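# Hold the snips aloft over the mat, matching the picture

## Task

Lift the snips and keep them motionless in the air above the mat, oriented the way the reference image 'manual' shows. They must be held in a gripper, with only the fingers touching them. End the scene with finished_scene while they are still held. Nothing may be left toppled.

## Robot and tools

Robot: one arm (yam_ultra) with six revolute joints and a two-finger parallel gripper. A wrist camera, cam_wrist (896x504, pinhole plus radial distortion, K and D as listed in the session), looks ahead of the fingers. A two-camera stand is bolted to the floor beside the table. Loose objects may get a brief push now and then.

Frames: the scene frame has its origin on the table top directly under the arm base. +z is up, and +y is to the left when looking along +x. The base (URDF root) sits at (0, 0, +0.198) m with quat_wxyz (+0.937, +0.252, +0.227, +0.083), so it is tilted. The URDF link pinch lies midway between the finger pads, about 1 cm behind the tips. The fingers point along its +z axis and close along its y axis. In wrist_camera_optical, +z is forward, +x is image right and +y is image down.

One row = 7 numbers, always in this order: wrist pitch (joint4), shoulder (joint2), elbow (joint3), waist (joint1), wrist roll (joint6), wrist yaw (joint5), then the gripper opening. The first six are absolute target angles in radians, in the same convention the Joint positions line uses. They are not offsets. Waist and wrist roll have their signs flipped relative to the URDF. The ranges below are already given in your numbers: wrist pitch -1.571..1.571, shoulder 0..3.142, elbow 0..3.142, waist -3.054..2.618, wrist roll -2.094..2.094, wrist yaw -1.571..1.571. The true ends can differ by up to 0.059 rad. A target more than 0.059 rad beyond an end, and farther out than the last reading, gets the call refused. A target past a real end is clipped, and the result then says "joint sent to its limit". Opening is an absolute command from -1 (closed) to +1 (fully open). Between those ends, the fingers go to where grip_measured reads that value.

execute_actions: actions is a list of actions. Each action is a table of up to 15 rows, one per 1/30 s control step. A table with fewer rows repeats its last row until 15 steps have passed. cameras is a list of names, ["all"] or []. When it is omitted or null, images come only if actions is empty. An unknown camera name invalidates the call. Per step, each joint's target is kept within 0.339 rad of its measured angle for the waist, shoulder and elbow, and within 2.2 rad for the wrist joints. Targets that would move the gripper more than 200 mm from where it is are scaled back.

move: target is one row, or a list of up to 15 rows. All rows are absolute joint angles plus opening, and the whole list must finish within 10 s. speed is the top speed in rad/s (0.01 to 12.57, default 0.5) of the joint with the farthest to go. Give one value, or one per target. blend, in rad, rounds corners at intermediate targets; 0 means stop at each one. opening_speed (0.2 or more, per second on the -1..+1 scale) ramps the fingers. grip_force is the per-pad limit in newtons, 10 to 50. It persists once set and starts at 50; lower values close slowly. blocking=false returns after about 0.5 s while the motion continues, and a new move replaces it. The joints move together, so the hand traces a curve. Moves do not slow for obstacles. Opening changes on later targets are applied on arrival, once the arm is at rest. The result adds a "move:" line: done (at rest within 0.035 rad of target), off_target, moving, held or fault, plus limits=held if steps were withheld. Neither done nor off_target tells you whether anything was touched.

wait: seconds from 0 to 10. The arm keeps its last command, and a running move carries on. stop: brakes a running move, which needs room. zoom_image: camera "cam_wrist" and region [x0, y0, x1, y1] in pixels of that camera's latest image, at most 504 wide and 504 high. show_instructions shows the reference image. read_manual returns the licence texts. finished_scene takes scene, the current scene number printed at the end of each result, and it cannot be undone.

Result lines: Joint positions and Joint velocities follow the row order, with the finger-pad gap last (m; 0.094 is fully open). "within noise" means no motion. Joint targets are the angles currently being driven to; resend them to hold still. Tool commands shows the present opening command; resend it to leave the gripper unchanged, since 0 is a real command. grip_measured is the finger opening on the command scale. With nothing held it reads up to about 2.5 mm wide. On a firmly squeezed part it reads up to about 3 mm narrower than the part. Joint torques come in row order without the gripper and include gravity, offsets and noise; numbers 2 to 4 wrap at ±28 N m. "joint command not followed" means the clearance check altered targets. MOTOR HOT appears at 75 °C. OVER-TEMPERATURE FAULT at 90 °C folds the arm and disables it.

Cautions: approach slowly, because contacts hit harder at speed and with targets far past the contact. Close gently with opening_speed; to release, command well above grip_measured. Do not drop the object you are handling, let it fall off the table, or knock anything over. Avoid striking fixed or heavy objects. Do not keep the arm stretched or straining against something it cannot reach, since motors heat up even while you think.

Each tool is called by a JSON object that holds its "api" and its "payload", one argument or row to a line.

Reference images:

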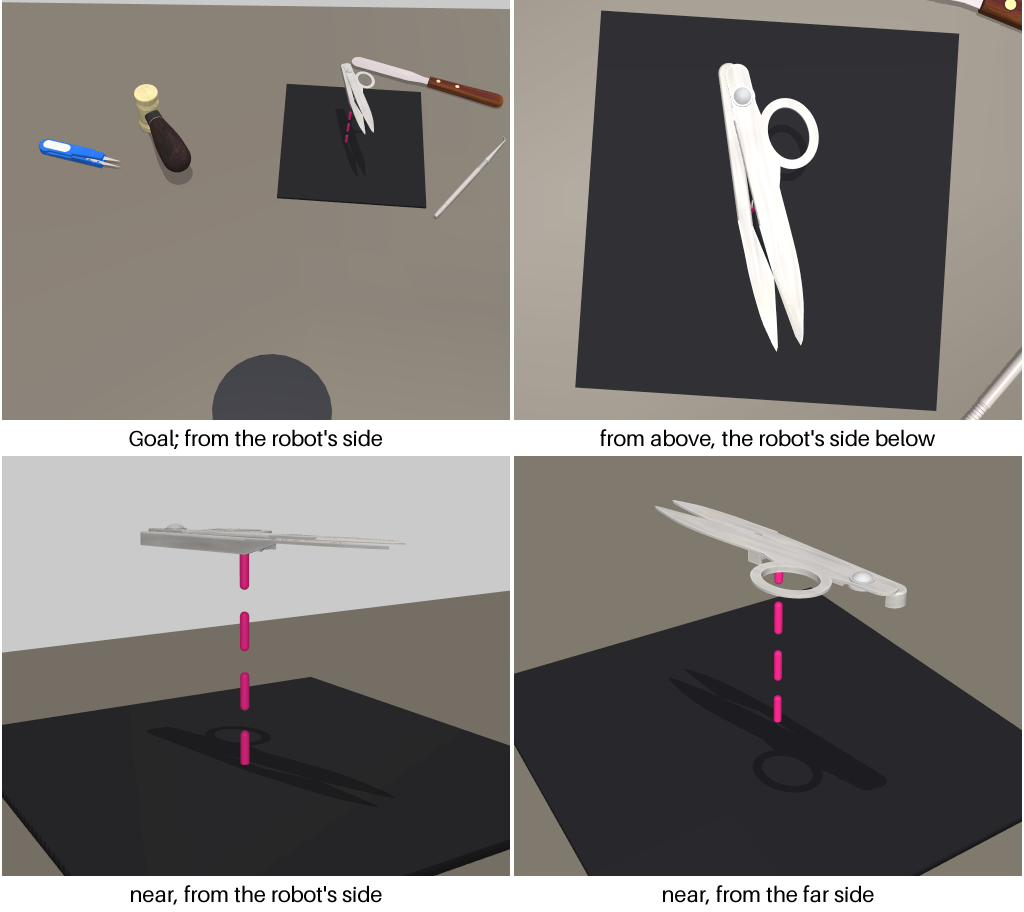

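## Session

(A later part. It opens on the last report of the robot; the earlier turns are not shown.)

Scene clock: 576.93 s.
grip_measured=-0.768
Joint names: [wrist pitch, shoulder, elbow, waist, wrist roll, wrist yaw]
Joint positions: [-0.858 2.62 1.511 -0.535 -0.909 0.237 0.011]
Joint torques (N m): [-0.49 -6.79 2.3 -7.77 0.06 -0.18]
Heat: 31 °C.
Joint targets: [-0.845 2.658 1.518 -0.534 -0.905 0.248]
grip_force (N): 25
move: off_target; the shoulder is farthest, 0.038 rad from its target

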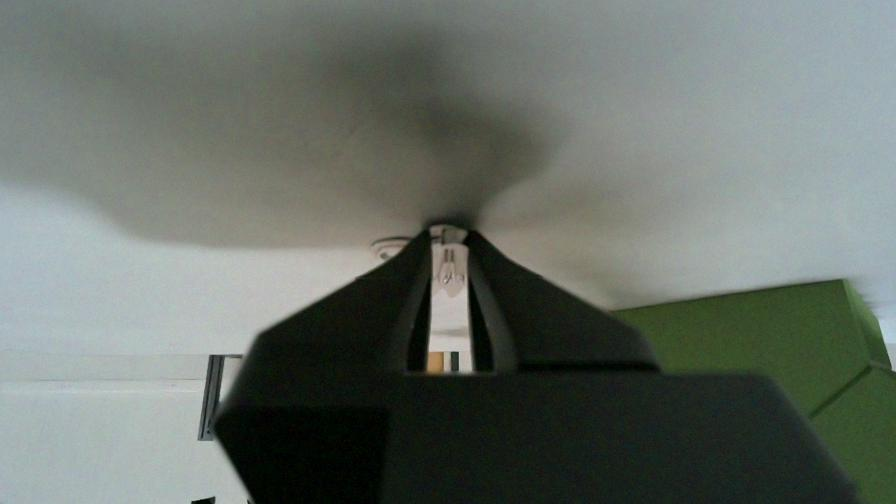

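{"api": "move", "payload": {
  "target": [-0.322, 2.38, 1.142, -0.59, -1.334, 0.53, -0.1],
  "speed": 0.1
}}

{"api": "move", "payload": {
  "target": [-0.322, 2.38, 1.142, -0.59, -1.334, 0.53, -1.0],
  "grip_force": 40,
  "cameras": ["cam_wrist"]
}}

{"api": "zoom_image", "payload": {
  "camera": "cam_wrist",
  "region": [350, 180, 550, 330]
}}

Scene clock: 685.73 s.
grip_measured=-0.101
Joint names: [wrist pitch, shoulder, elbow, waist, wrist roll, wrist yaw]
Joint positions: [-0.329 2.405 1.149 -0.597 -1.339 0.517 0.042]
Joint torques (N m): [0.16 -10.96 1.29 -6.57 0.08 0.01]
Heat: 31 °C.
Joint targets: [-0.322 2.380 1.142 -0.590 -1.334 0.530]
grip_force (N): 25
move: done

Scene clock: 687.63 s.
grip_measured=-0.890
Joint names: [wrist pitch, shoulder, elbow, waist, wrist roll, wrist yaw]
Joint positions: [-0.328 2.405 1.149 -0.597 -1.338 0.518 0.005]
Joint torques (N m): [0.16 -10.96 1.22 -6.63 0.03 0]
Heat: 31 °C.
Joint targets: [-0.322 2.380 1.142 -0.590 -1.334 0.530]
grip_force (N): 40
move: done

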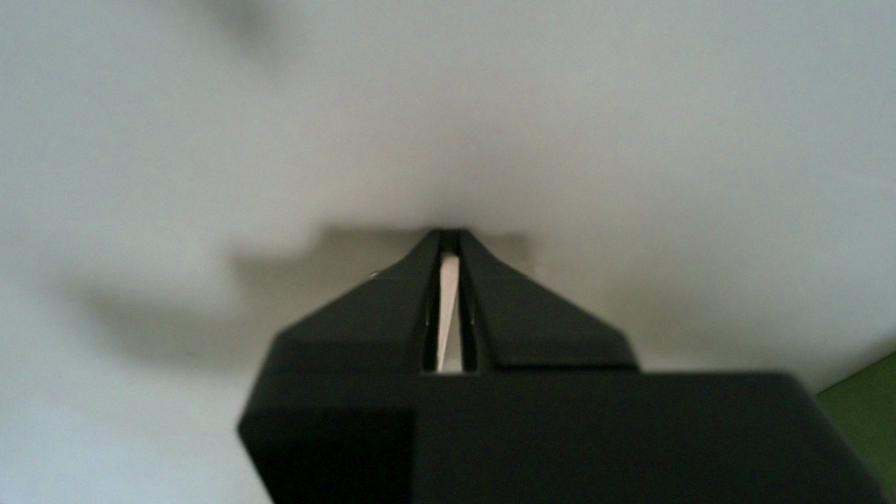

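Scaled by 2.520 from the camera's 896x504 image, which has a finer 1280x720 frame.

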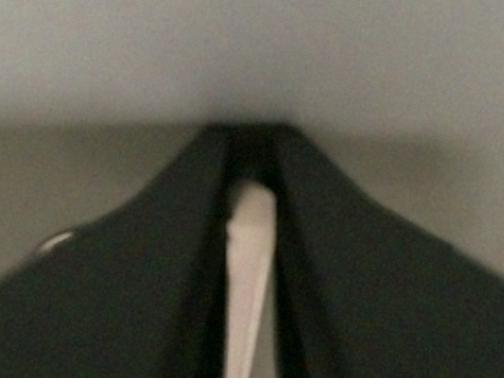

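{"api": "move", "payload": {
  "target": [
    [-0.322, 2.38, 1.142, -0.59, -1.334, 0.53, -0.2],
    [-0.45, 2.15, 1.2, -0.7, -0.6, 0.6, -0.2],
    [-0.637, 2.645, 1.302, -1.078, 1.25, 0.797, -0.2]
  ],
  "speed": [0.5, 0.9, 0.9],
  "blend": [0, 0.15, 0],
  "cameras": ["cam_wrist"]
}}

{"api": "zoom_image", "payload": {
  "camera": "cam_wrist",
  "region": [350, 130, 550, 330]
}}

Scene clock: 714.77 s.
grip_measured=-0.201
Joint names: [wrist pitch, shoulder, elbow, waist, wrist roll, wrist yaw]
Joint positions: [-0.623 2.617 1.286 -1.063 1.243 0.794 0.038]
Joint torques (N m): [-0.06 -7.45 4.59 -8.12 0.09 0.12]
Heat: 33 °C.
Joint targets: [-0.637 2.645 1.302 -1.078 1.250 0.797]
grip_force (N): 40
move: done

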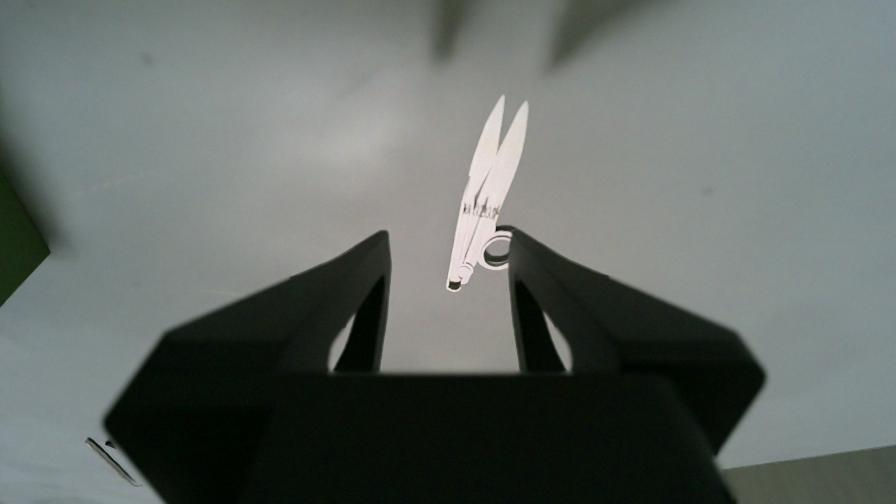

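Scaled by 2.520 from the camera's 896x504 image, which has a finer 1280x720 frame.

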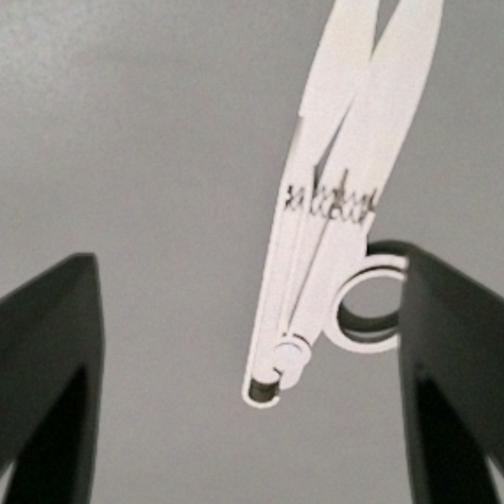

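{"api": "move", "payload": {
  "target": [-0.462, 2.77, 1.386, -0.898, 1.257, 0.84, -0.2],
  "speed": 0.2,
  "cameras": ["cam_wrist"]
}}

{"api": "zoom_image", "payload": {
  "camera": "cam_wrist",
  "region": [350, 130, 550, 330]
}}

Scene clock: 743.23 s.
grip_measured=-0.201
Joint names: [wrist pitch, shoulder, elbow, waist, wrist roll, wrist yaw]
Joint positions: [-0.47 2.738 1.374 -0.899 1.25 0.837 0.038]
Joint torques (N m): [0.2 -7.5 3.58 -7.34 0.08 0.12]
Heat: 31 °C.
Joint targets: [-0.462 2.770 1.386 -0.898 1.257 0.840]
grip_force (N): 40
move: done

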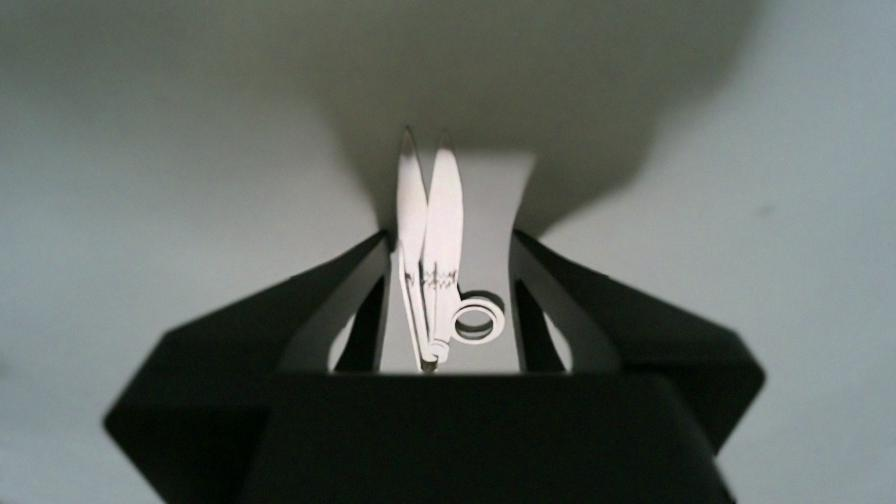

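Scaled by 2.520 from the camera's 896x504 image, which has a finer 1280x720 frame.

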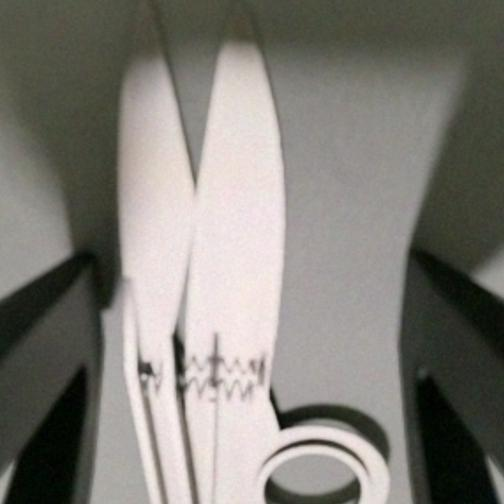

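{"api": "move", "payload": {
  "target": [-0.462, 2.762, 1.344, -0.917, 1.257, 0.84, -0.2],
  "speed": 0.1,
  "cameras": ["cam_wrist"]
}}

{"api": "zoom_image", "payload": {
  "camera": "cam_wrist",
  "region": [350, 130, 550, 330]
}}

Scene clock: 756.77 s.
grip_measured=-0.201
Joint names: [wrist pitch, shoulder, elbow, waist, wrist roll, wrist yaw]
Joint positions: [-0.465 2.738 1.357 -0.904 1.25 0.844 0.038]
Joint torques (N m): [0.12 -8.03 1.32 -8.51 0.08 0.07]
Heat: 31 °C.
Joint targets: [-0.462 2.762 1.344 -0.917 1.257 0.840]
grip_force (N): 40
move: done

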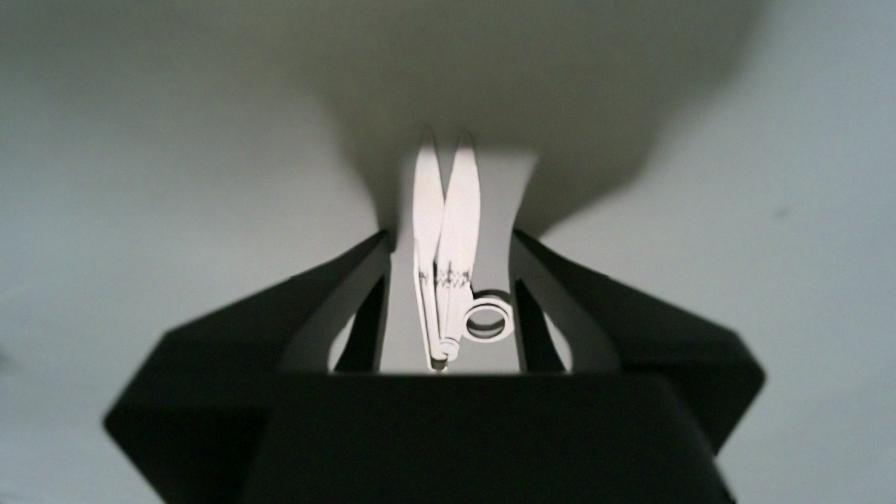

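Scaled by 2.520 from the camera's 896x504 image, which has a finer 1280x720 frame.

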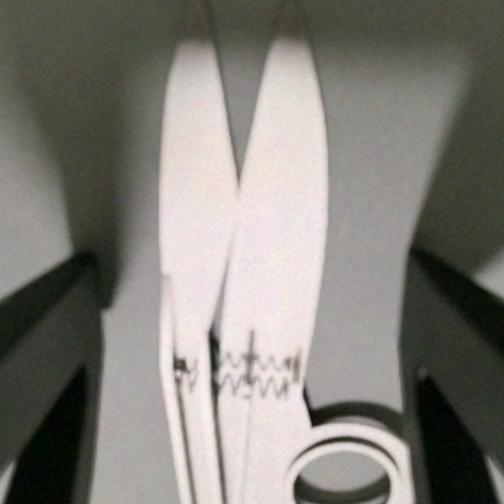

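{"api": "move", "payload": {
  "target": [-0.462, 2.762, 1.344, -0.917, 1.257, 0.84, -1.0],
  "grip_force": 30,
  "cameras": ["cam_wrist"]
}}

{"api": "zoom_image", "payload": {
  "camera": "cam_wrist",
  "region": [350, 130, 550, 330]
}}

Scene clock: 762.87 s.
grip_measured=-0.651
Joint names: [wrist pitch, shoulder, elbow, waist, wrist roll, wrist yaw]
Joint positions: [-0.465 2.738 1.357 -0.904 1.25 0.844 0.016]
Joint torques (N m): [0.11 -8.06 1.35 -8.51 0.09 0.06]
Heat: 31 °C.
Joint targets: [-0.462 2.762 1.344 -0.917 1.257 0.840]
grip_force (N): 30
move: done

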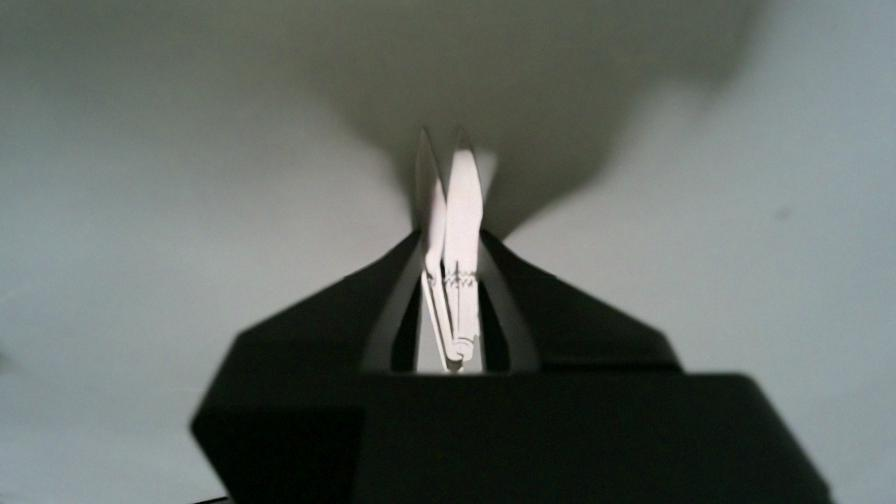

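Scaled by 2.520 from the camera's 896x504 image, which has a finer 1280x720 frame.

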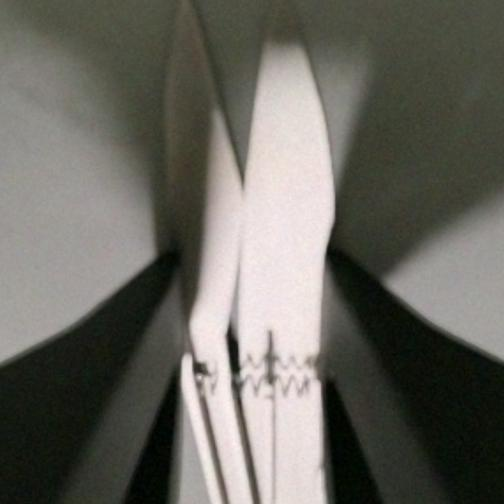

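{"api": "move", "payload": {
  "target": [
    [-0.465, 2.3, 1.35, -0.88, 1.25, 0.8, -1.0],
    [-0.35, 1.95, 1.15, -0.5, 1.6, -0.1, -1.0],
    [-0.235, 2.2, 0.953, 0.05, 2.05, -1.06, -1.0]
  ],
  "speed": [0.3, 0.6, 0.6],
  "blend": 0.1,
  "cameras": ["cam_wrist"]
}}

{"api": "zoom_image", "payload": {
  "camera": "cam_wrist",
  "region": [350, 130, 550, 330]
}}

Scene clock: 787.10 s.
grip_measured=-0.990
Joint names: [wrist pitch, shoulder, elbow, waist, wrist roll, wrist yaw]
Joint positions: [-0.244 2.171 0.957 0.05 2.044 -1.04 0]
Joint torques (N m): [-0.26 -6.39 -0.49 -5.05 0.06 -0.72]
Heat: 31 °C.
Joint targets: [-0.235 2.200 0.953 0.050 2.050 -1.060]
grip_force (N): 30
move: done

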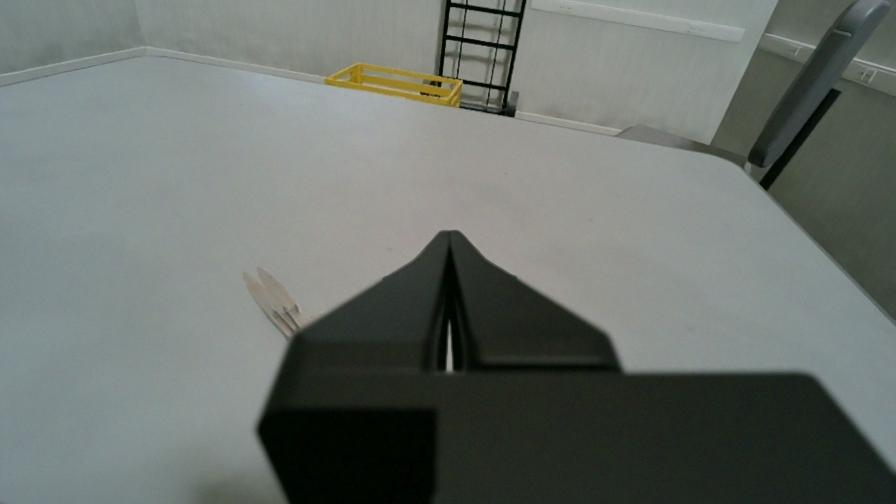

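Scaled by 2.520 from the camera's 896x504 image, which has a finer 1280x720 frame.

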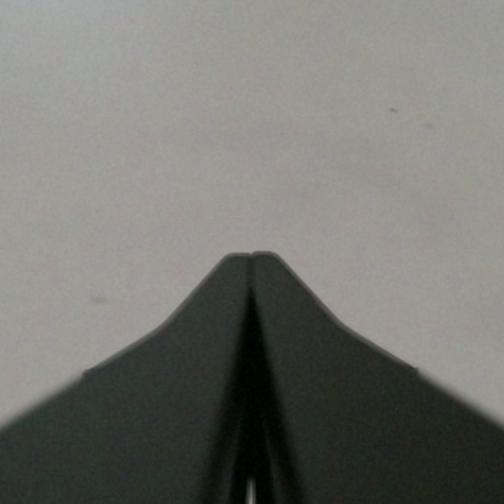

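{"api": "move", "payload": {
  "target": [
    [-0.35, 1.95, 1.15, -0.5, 1.6, -0.1, -0.2],
    [-0.462, 2.6, 1.36, -0.9, 1.257, 0.84, -0.2]
  ],
  "speed": 1.0,
  "blend": 0.15,
  "cameras": ["cam_wrist"]
}}

{"api": "zoom_image", "payload": {
  "camera": "cam_wrist",
  "region": [350, 130, 550, 330]
}}

Scene clock: 797.57 s.
grip_measured=-0.202
Joint names: [wrist pitch, shoulder, elbow, waist, wrist roll, wrist yaw]
Joint positions: [-0.449 2.579 1.348 -0.89 1.264 0.836 0.038]
Joint torques (N m): [0.16 -8.27 4.18 -8.44 -0.06 0.11]
Heat: 31 °C.
Joint targets: [-0.462 2.600 1.360 -0.900 1.257 0.840]
grip_force (N): 30
move: done

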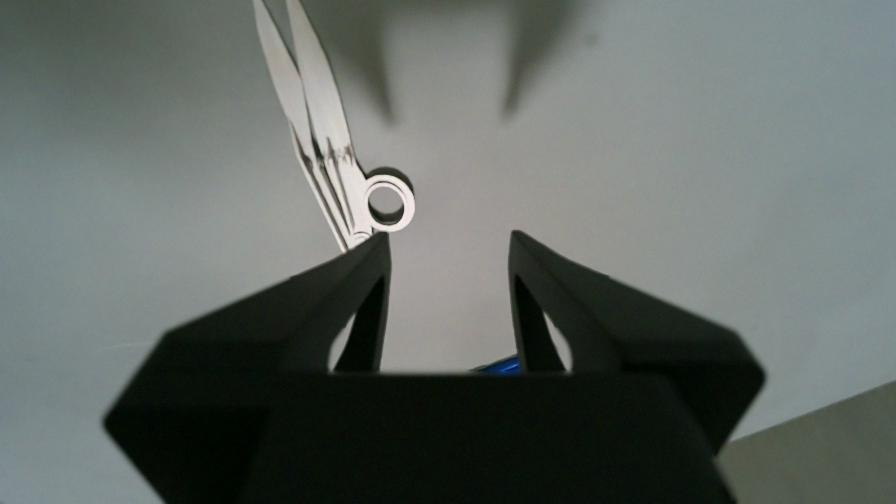

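Scaled by 2.520 from the camera's 896x504 image, which has a finer 1280x720 frame.

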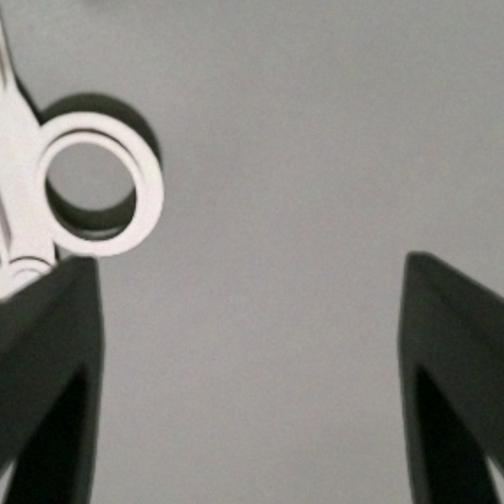

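{"api": "move", "payload": {
  "target": [-0.374, 2.698, 1.293, -0.829, 1.443, 0.855, -0.2],
  "speed": 0.2,
  "cameras": ["cam_wrist"]
}}

{"api": "zoom_image", "payload": {
  "camera": "cam_wrist",
  "region": [350, 180, 550, 380]
}}

Scene clock: 837.40 s.
grip_measured=-0.202
Joint names: [wrist pitch, shoulder, elbow, waist, wrist roll, wrist yaw]
Joint positions: [-0.384 2.664 1.304 -0.837 1.435 0.856 0.038]
Joint torques (N m): [0.28 -7.08 1.43 -6.82 0.06 0.09]
Heat: 32 °C.
Joint targets: [-0.374 2.698 1.293 -0.829 1.443 0.855]
grip_force (N): 30
move: done

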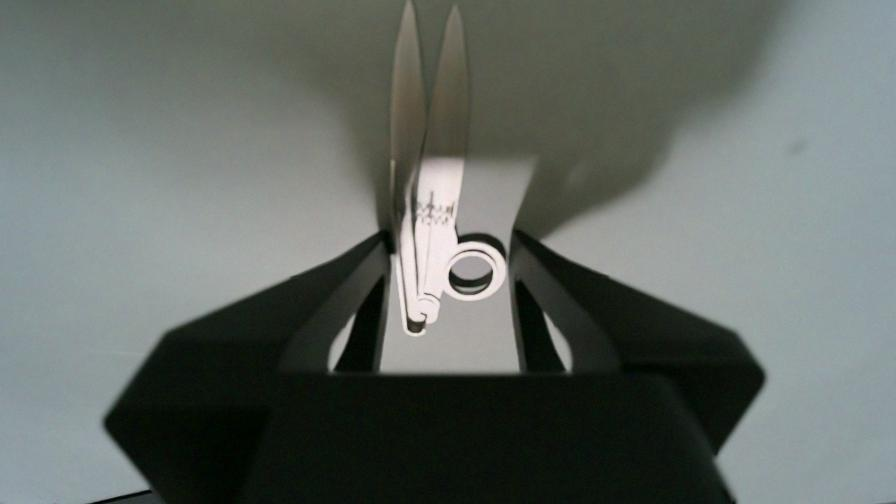

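Scaled by 2.520 from the camera's 896x504 image, which has a finer 1280x720 frame.

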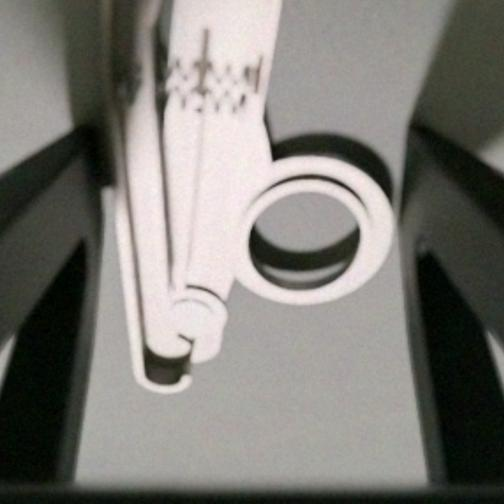

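{"api": "move", "payload": {
  "target": [-0.374, 2.714, 1.281, -0.882, 1.443, 0.855, -0.2],
  "speed": 0.12,
  "cameras": ["cam_wrist"]
}}

{"api": "zoom_image", "payload": {
  "camera": "cam_wrist",
  "region": [350, 180, 550, 380]
}}

Scene clock: 851.13 s.
grip_measured=-0.202
Joint names: [wrist pitch, shoulder, elbow, waist, wrist roll, wrist yaw]
Joint positions: [-0.378 2.682 1.29 -0.866 1.436 0.859 0.038]
Joint torques (N m): [0.18 -7.23 1.58 -8.72 0.09 0.07]
Heat: 32 °C.
Joint targets: [-0.374 2.714 1.281 -0.882 1.443 0.855]
grip_force (N): 30
move: done

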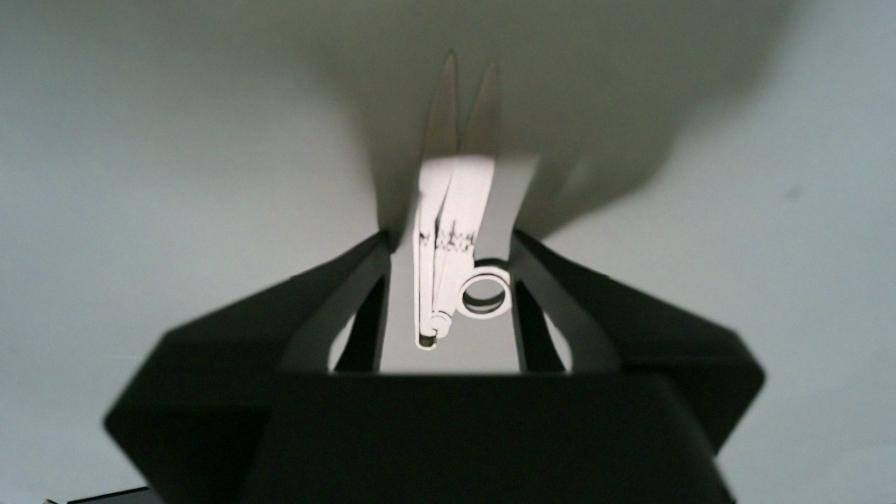

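Scaled by 2.520 from the camera's 896x504 image, which has a finer 1280x720 frame.

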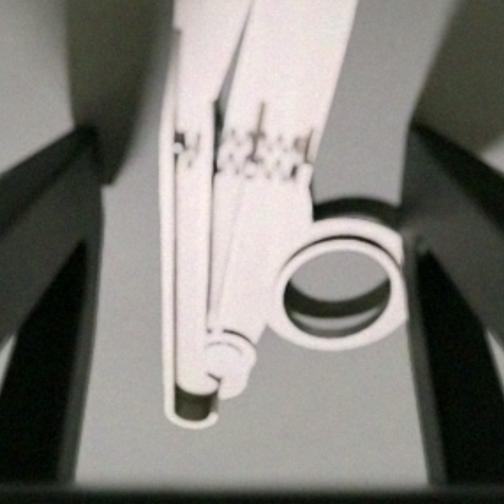

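{"api": "move", "payload": {
  "target": [-0.374, 2.742, 1.318, -0.884, 1.443, 0.855, -0.2],
  "speed": 0.1,
  "cameras": ["cam_wrist"]
}}

{"api": "zoom_image", "payload": {
  "camera": "cam_wrist",
  "region": [350, 180, 550, 380]
}}

Scene clock: 861.97 s.
grip_measured=-0.202
Joint names: [wrist pitch, shoulder, elbow, waist, wrist roll, wrist yaw]
Joint positions: [-0.377 2.698 1.31 -0.874 1.436 0.866 0.038]
Joint torques (N m): [0.21 -6.43 3.06 -8.24 0.08 0.02]
Heat: 31 °C.
Joint targets: [-0.374 2.742 1.318 -0.884 1.443 0.855]
grip_force (N): 30
move: off_target; the shoulder is farthest, 0.044 rad from its target

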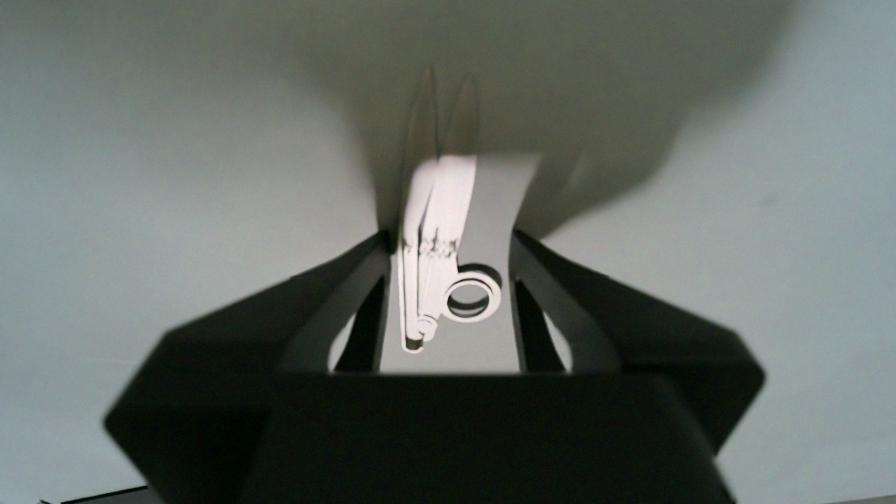

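Scaled by 2.520 from the camera's 896x504 image, which has a finer 1280x720 frame.

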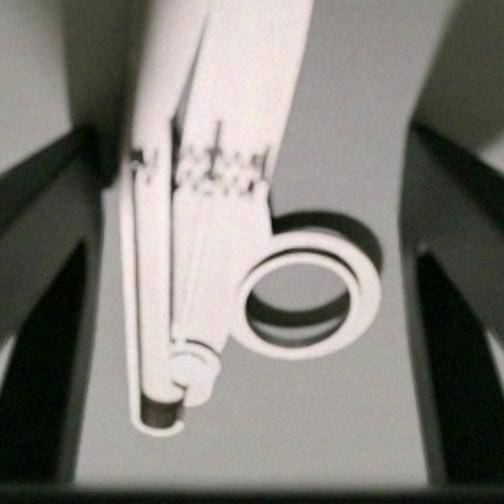

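{"api": "move", "payload": {
  "target": [-0.374, 2.72, 1.28, -0.893, 1.443, 0.85, -0.2],
  "speed": 0.1,
  "cameras": ["cam_wrist"]
}}

{"api": "zoom_image", "payload": {
  "camera": "cam_wrist",
  "region": [350, 180, 550, 380]
}}

Scene clock: 875.40 s.
grip_measured=-0.202
Joint names: [wrist pitch, shoulder, elbow, waist, wrist roll, wrist yaw]
Joint positions: [-0.372 2.698 1.294 -0.882 1.436 0.866 0.038]
Joint torques (N m): [0.13 -8.02 1.18 -8.25 0.08 -0.03]
Heat: 31 °C.
Joint targets: [-0.374 2.720 1.280 -0.893 1.443 0.850]
grip_force (N): 30
move: done

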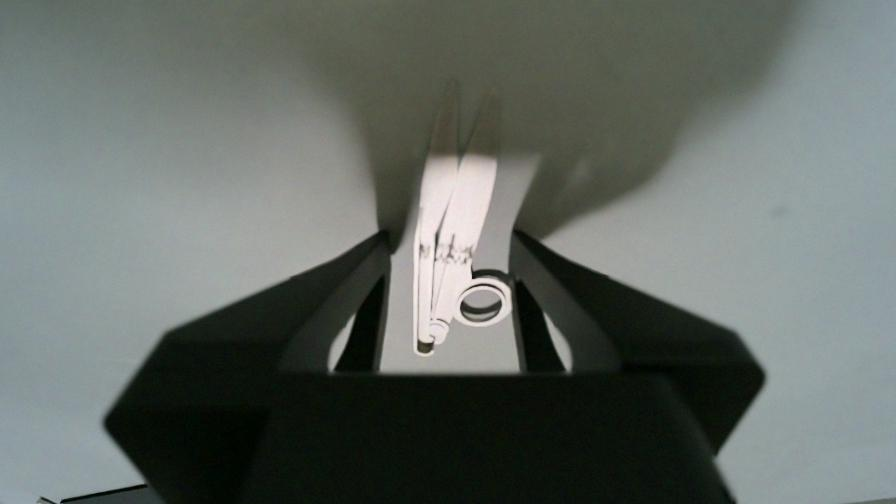

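Scaled by 2.520 from the camera's 896x504 image, which has a finer 1280x720 frame.

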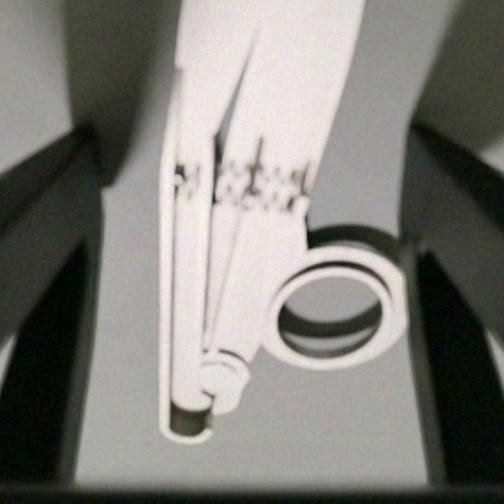

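{"api": "move", "payload": {
  "target": [
    [-0.374, 2.72, 1.28, -0.893, 1.443, 0.85, -1.0],
    [-0.374, 2.60, 1.28, -0.893, 1.443, 0.85, -1.0]
  ],
  "speed": 0.1,
  "grip_force": 50,
  "opening_speed": 0.4,
  "cameras": ["cam_wrist"]
}}

{"api": "zoom_image", "payload": {
  "camera": "cam_wrist",
  "region": [350, 130, 550, 380]
}}

Scene clock: 885.30 s.
grip_measured=-0.668
Joint names: [wrist pitch, shoulder, elbow, waist, wrist roll, wrist yaw]
Joint positions: [-0.372 2.627 1.289 -0.882 1.437 0.862 0.016]
Joint torques (N m): [0.23 -11.85 1.91 -8.27 0.08 0]
Heat: 31 °C.
Joint targets: [-0.374 2.600 1.280 -0.893 1.443 0.850]
move: done

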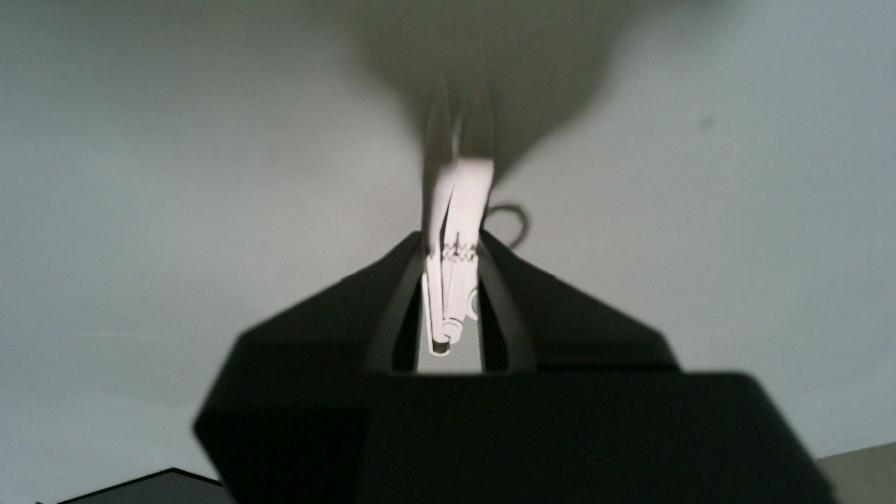

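Scaled by 2.016 from the camera's 896x504 image, which has a finer 1280x720 frame.

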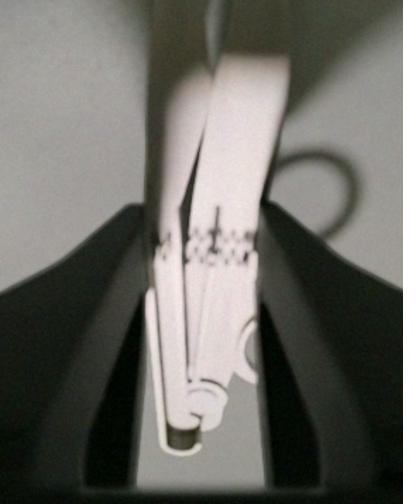

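{"api": "move", "payload": {
  "target": [
    [-0.374, 2.3, 1.3, -0.86, 1.443, 0.8, -1.0],
    [-0.35, 1.95, 1.15, -0.5, 1.6, -0.1, -1.0]
  ],
  "speed": 0.3,
  "blend": 0.1,
  "cameras": ["cam_wrist"]
}}

Scene clock: 893.40 s.
grip_measured=-0.668
Joint names: [wrist pitch, shoulder, elbow, waist, wrist roll, wrist yaw]
Joint positions: [-0.352 1.976 1.163 -0.502 1.594 -0.076 0.016]
Joint torques (N m): [0.66 -10.88 2.56 -6.46 0.08 -0.62]
Heat: 31 °C.
Joint targets: [-0.350 1.950 1.150 -0.500 1.600 -0.100]
move: done

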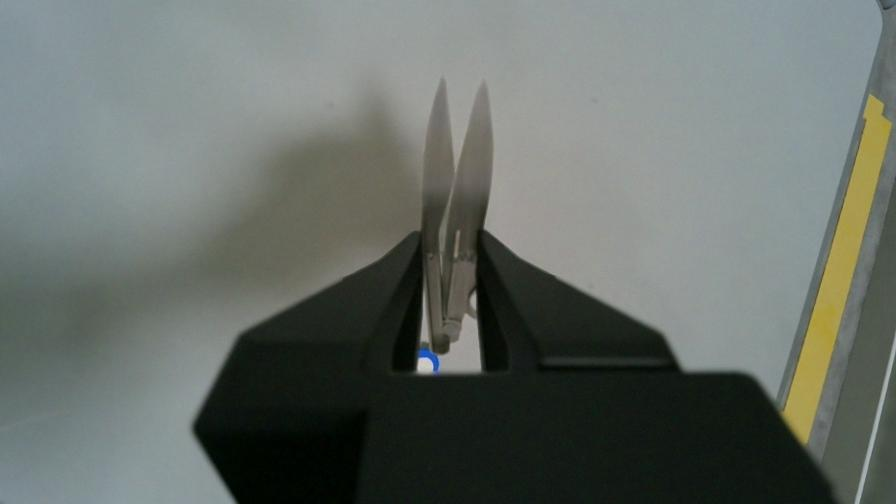

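{"api": "move", "payload": {
  "target": [
    [-0.196, 2.25, 0.986, 0.079, 2.044, -1.004, -1.0],
    [-0.2, 2.43, 0.988, 0.079, 2.05, -1.015, -1.0]
  ],
  "speed": [0.4, 0.12],
  "cameras": ["cam_wrist"]
}}

{"api": "move", "payload": {
  "target": [-0.156, 2.18, 0.85, 0.122, 1.974, -0.76, -1.0],
  "speed": 0.12,
  "cameras": ["cam_wrist"]
}}

Scene clock: 924.03 s.
grip_measured=-0.668
Joint names: [wrist pitch, shoulder, elbow, waist, wrist roll, wrist yaw]
Joint positions: [-0.151 2.352 0.99 0.068 2.043 -0.993 0.016]
Joint torques (N m): [-1.03 -2.43 -1.13 -4.38 0.08 -0.75]
Heat: 31 °C.
Joint targets: [-0.200 2.430 0.988 0.079 2.050 -1.015]
move: off_target; the shoulder is farthest, 0.078 rad from its target

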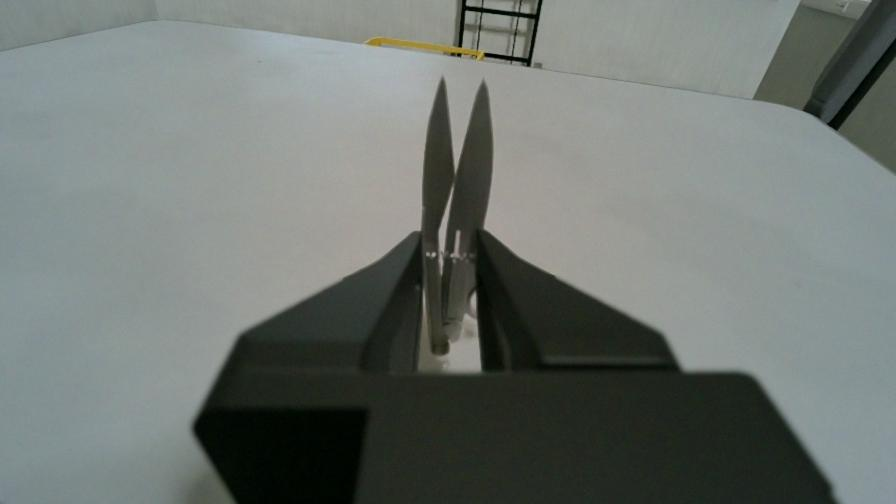

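Scene clock: 926.53 s.
grip_measured=-0.668
Joint names: [wrist pitch, shoulder, elbow, waist, wrist roll, wrist yaw]
Joint positions: [-0.168 2.198 0.855 0.111 1.98 -0.796 0.016]
Joint torques (N m): [-0.41 -9.42 -1.48 -3.67 -0.03 -0.21]
Heat: 31 °C.
Joint targets: [-0.156 2.180 0.850 0.122 1.974 -0.760]
move: off_target; the wrist yaw is farthest, 0.036 rad from its target

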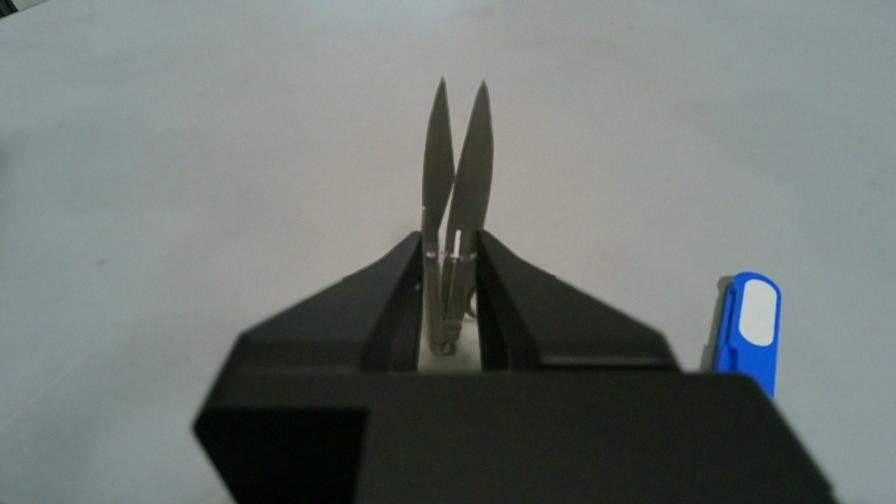

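{"api": "move", "payload": {
  "target": [
    [-0.196, 2.2, 0.986, 0.079, 2.05, -1.01, -1.0],
    [-0.2, 2.39, 0.988, 0.079, 2.05, -1.03, -1.0]
  ],
  "speed": [0.4, 0.15]
}}

{"api": "move", "payload": {
  "target": [-0.301, 2.30, 0.954, 0.174, 2.07, -0.89, -1.0],
  "speed": 0.1,
  "grip_force": 12,
  "cameras": ["cam_wrist"]
}}

Scene clock: 942.23 s.
grip_measured=-0.668
Joint names: [wrist pitch, shoulder, elbow, waist, wrist roll, wrist yaw]
Joint positions: [-0.174 2.334 0.985 0.081 2.045 -1.007 0.016]
Joint torques (N m): [-0.78 -4.07 -0.75 -5.35 0.07 -0.74]
Heat: 32 °C.
Joint targets: [-0.200 2.390 0.988 0.079 2.050 -1.030]
move: off_target; the shoulder is farthest, 0.056 rad from its target

Scene clock: 944.00 s.
grip_measured=-0.640
Joint names: [wrist pitch, shoulder, elbow, waist, wrist roll, wrist yaw]
Joint positions: [-0.259 2.282 0.965 0.135 2.064 -0.906 0.017]
Joint torques (N m): [-1.14 -6.94 -2.03 -1.57 0.08 -0.38]
Heat: 32 °C.
Joint targets: [-0.301 2.300 0.954 0.174 2.070 -0.890]
grip_force (N): 12
move: off_target; the wrist pitch is farthest, 0.042 rad from its target

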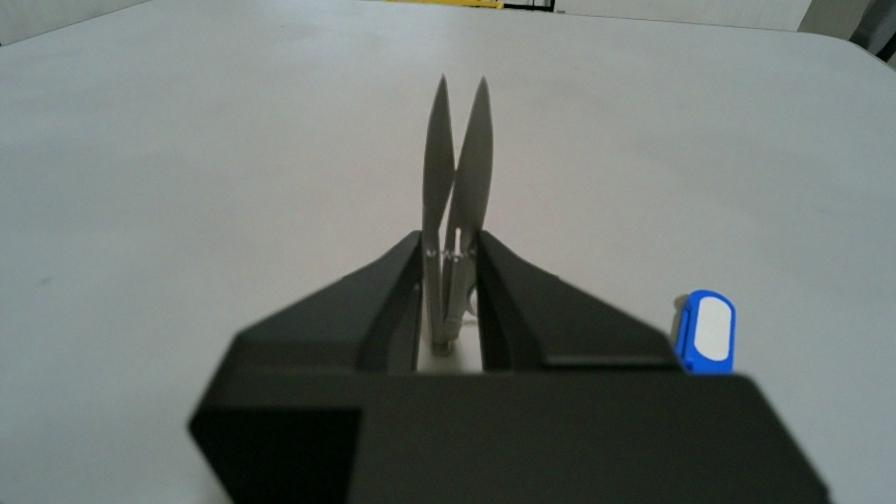

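{"api": "move", "payload": {
  "target": [-0.26, 2.32, 0.92, 0.17, 2.05, -0.86, -1.0],
  "speed": 0.1,
  "grip_force": 10,
  "cameras": ["cam_wrist"]
}}

{"api": "zoom_image", "payload": {
  "camera": "cam_wrist",
  "region": [350, 60, 550, 380]
}}

Scene clock: 949.33 s.
grip_measured=-0.640
Joint names: [wrist pitch, shoulder, elbow, waist, wrist roll, wrist yaw]
Joint positions: [-0.232 2.282 0.939 0.138 2.061 -0.906 0.017]
Joint torques (N m): [-0.96 -5.31 -2.97 -2.14 -0.1 -0.13]
Heat: 32 °C.
Joint targets: [-0.260 2.320 0.920 0.170 2.050 -0.860]
grip_force (N): 10
move: off_target; the wrist yaw is farthest, 0.046 rad from its target

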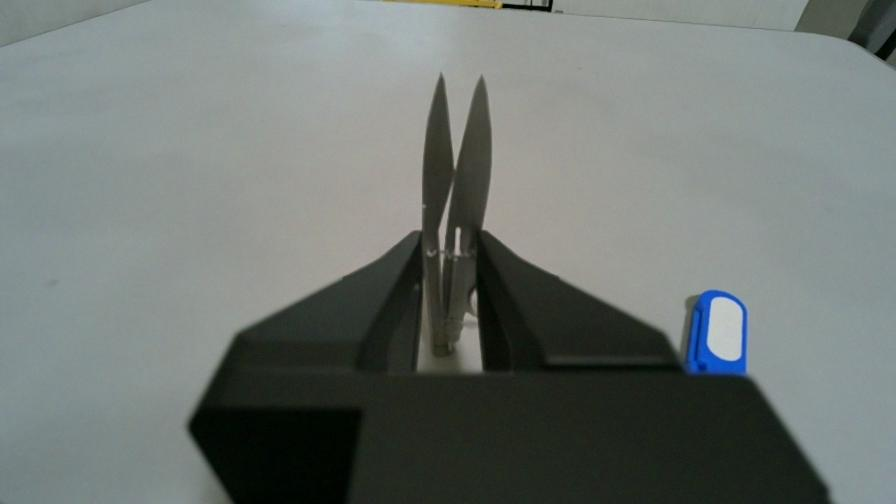

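Scaled by 1.575 from the camera's 896x504 image, which has a finer 1280x720 frame.

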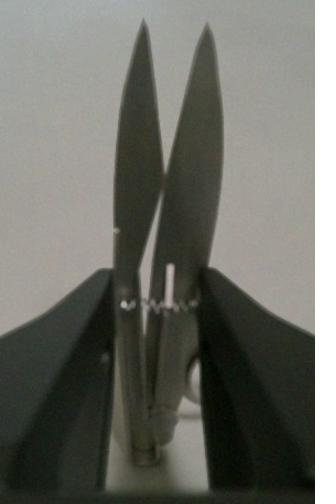

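{"api": "move", "payload": {
  "target": [-0.5, 2.285, 1.01, 0.285, 2.08, -0.85, -1.0],
  "speed": 0.12,
  "grip_force": 10,
  "cameras": ["cam_wrist"]
}}

{"api": "zoom_image", "payload": {
  "camera": "cam_wrist",
  "region": [350, 60, 550, 380]
}}

Scene clock: 964.77 s.
grip_measured=-0.640
Joint names: [wrist pitch, shoulder, elbow, waist, wrist roll, wrist yaw]
Joint positions: [-0.488 2.225 1.002 0.202 2.072 -0.845 0.017]
Joint torques (N m): [-1.04 -3.96 -0.24 2.47 0.08 -0.52]
Heat: 31 °C.
Joint targets: [-0.500 2.285 1.010 0.285 2.080 -0.850]
grip_force (N): 10
move: off_target; the waist is farthest, 0.083 rad from its target

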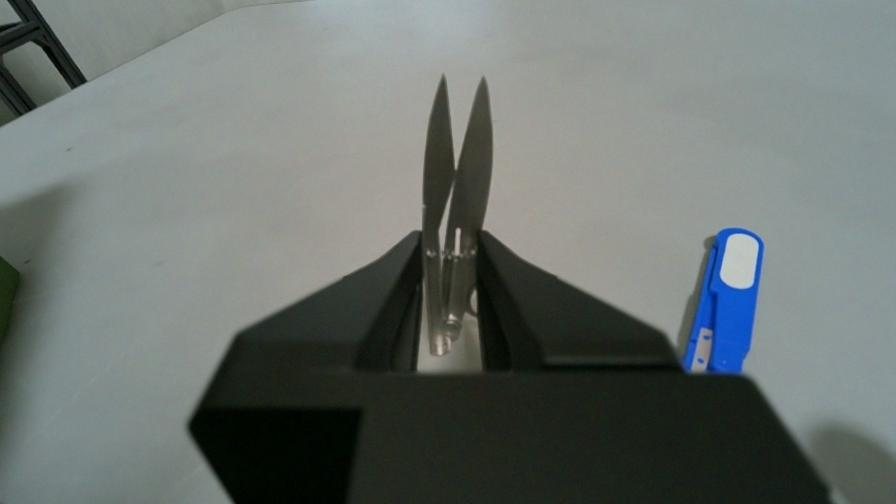

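Scaled by 1.575 from the camera's 896x504 image, which has a finer 1280x720 frame.

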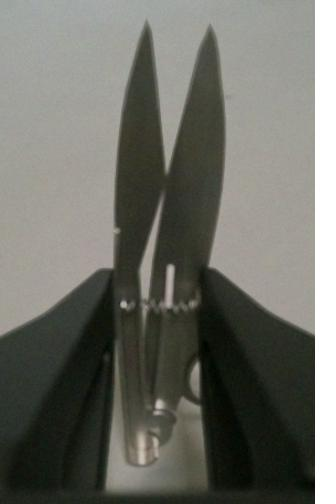

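{"api": "move", "payload": {
  "target": [-0.5, 2.285, 1.01, 0.285, 2.08, -0.85, -0.634],
  "speed": 0.12,
  "grip_force": 10,
  "cameras": ["cam_wrist"]
}}

Scene clock: 971.00 s.
grip_measured=-0.633
Joint names: [wrist pitch, shoulder, elbow, waist, wrist roll, wrist yaw]
Joint positions: [-0.488 2.225 1.002 0.202 2.072 -0.845 0.017]
Joint torques (N m): [-1.05 -3.99 -0.24 2.48 0.1 -0.52]
Heat: 31 °C.
Joint targets: [-0.500 2.285 1.010 0.285 2.080 -0.850]
grip_force (N): 10
move: off_target; the waist is farthest, 0.083 rad from its target

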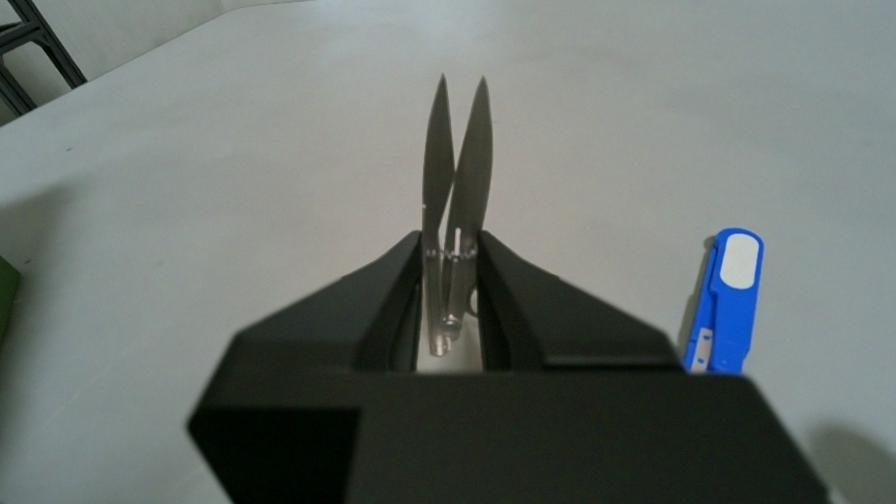

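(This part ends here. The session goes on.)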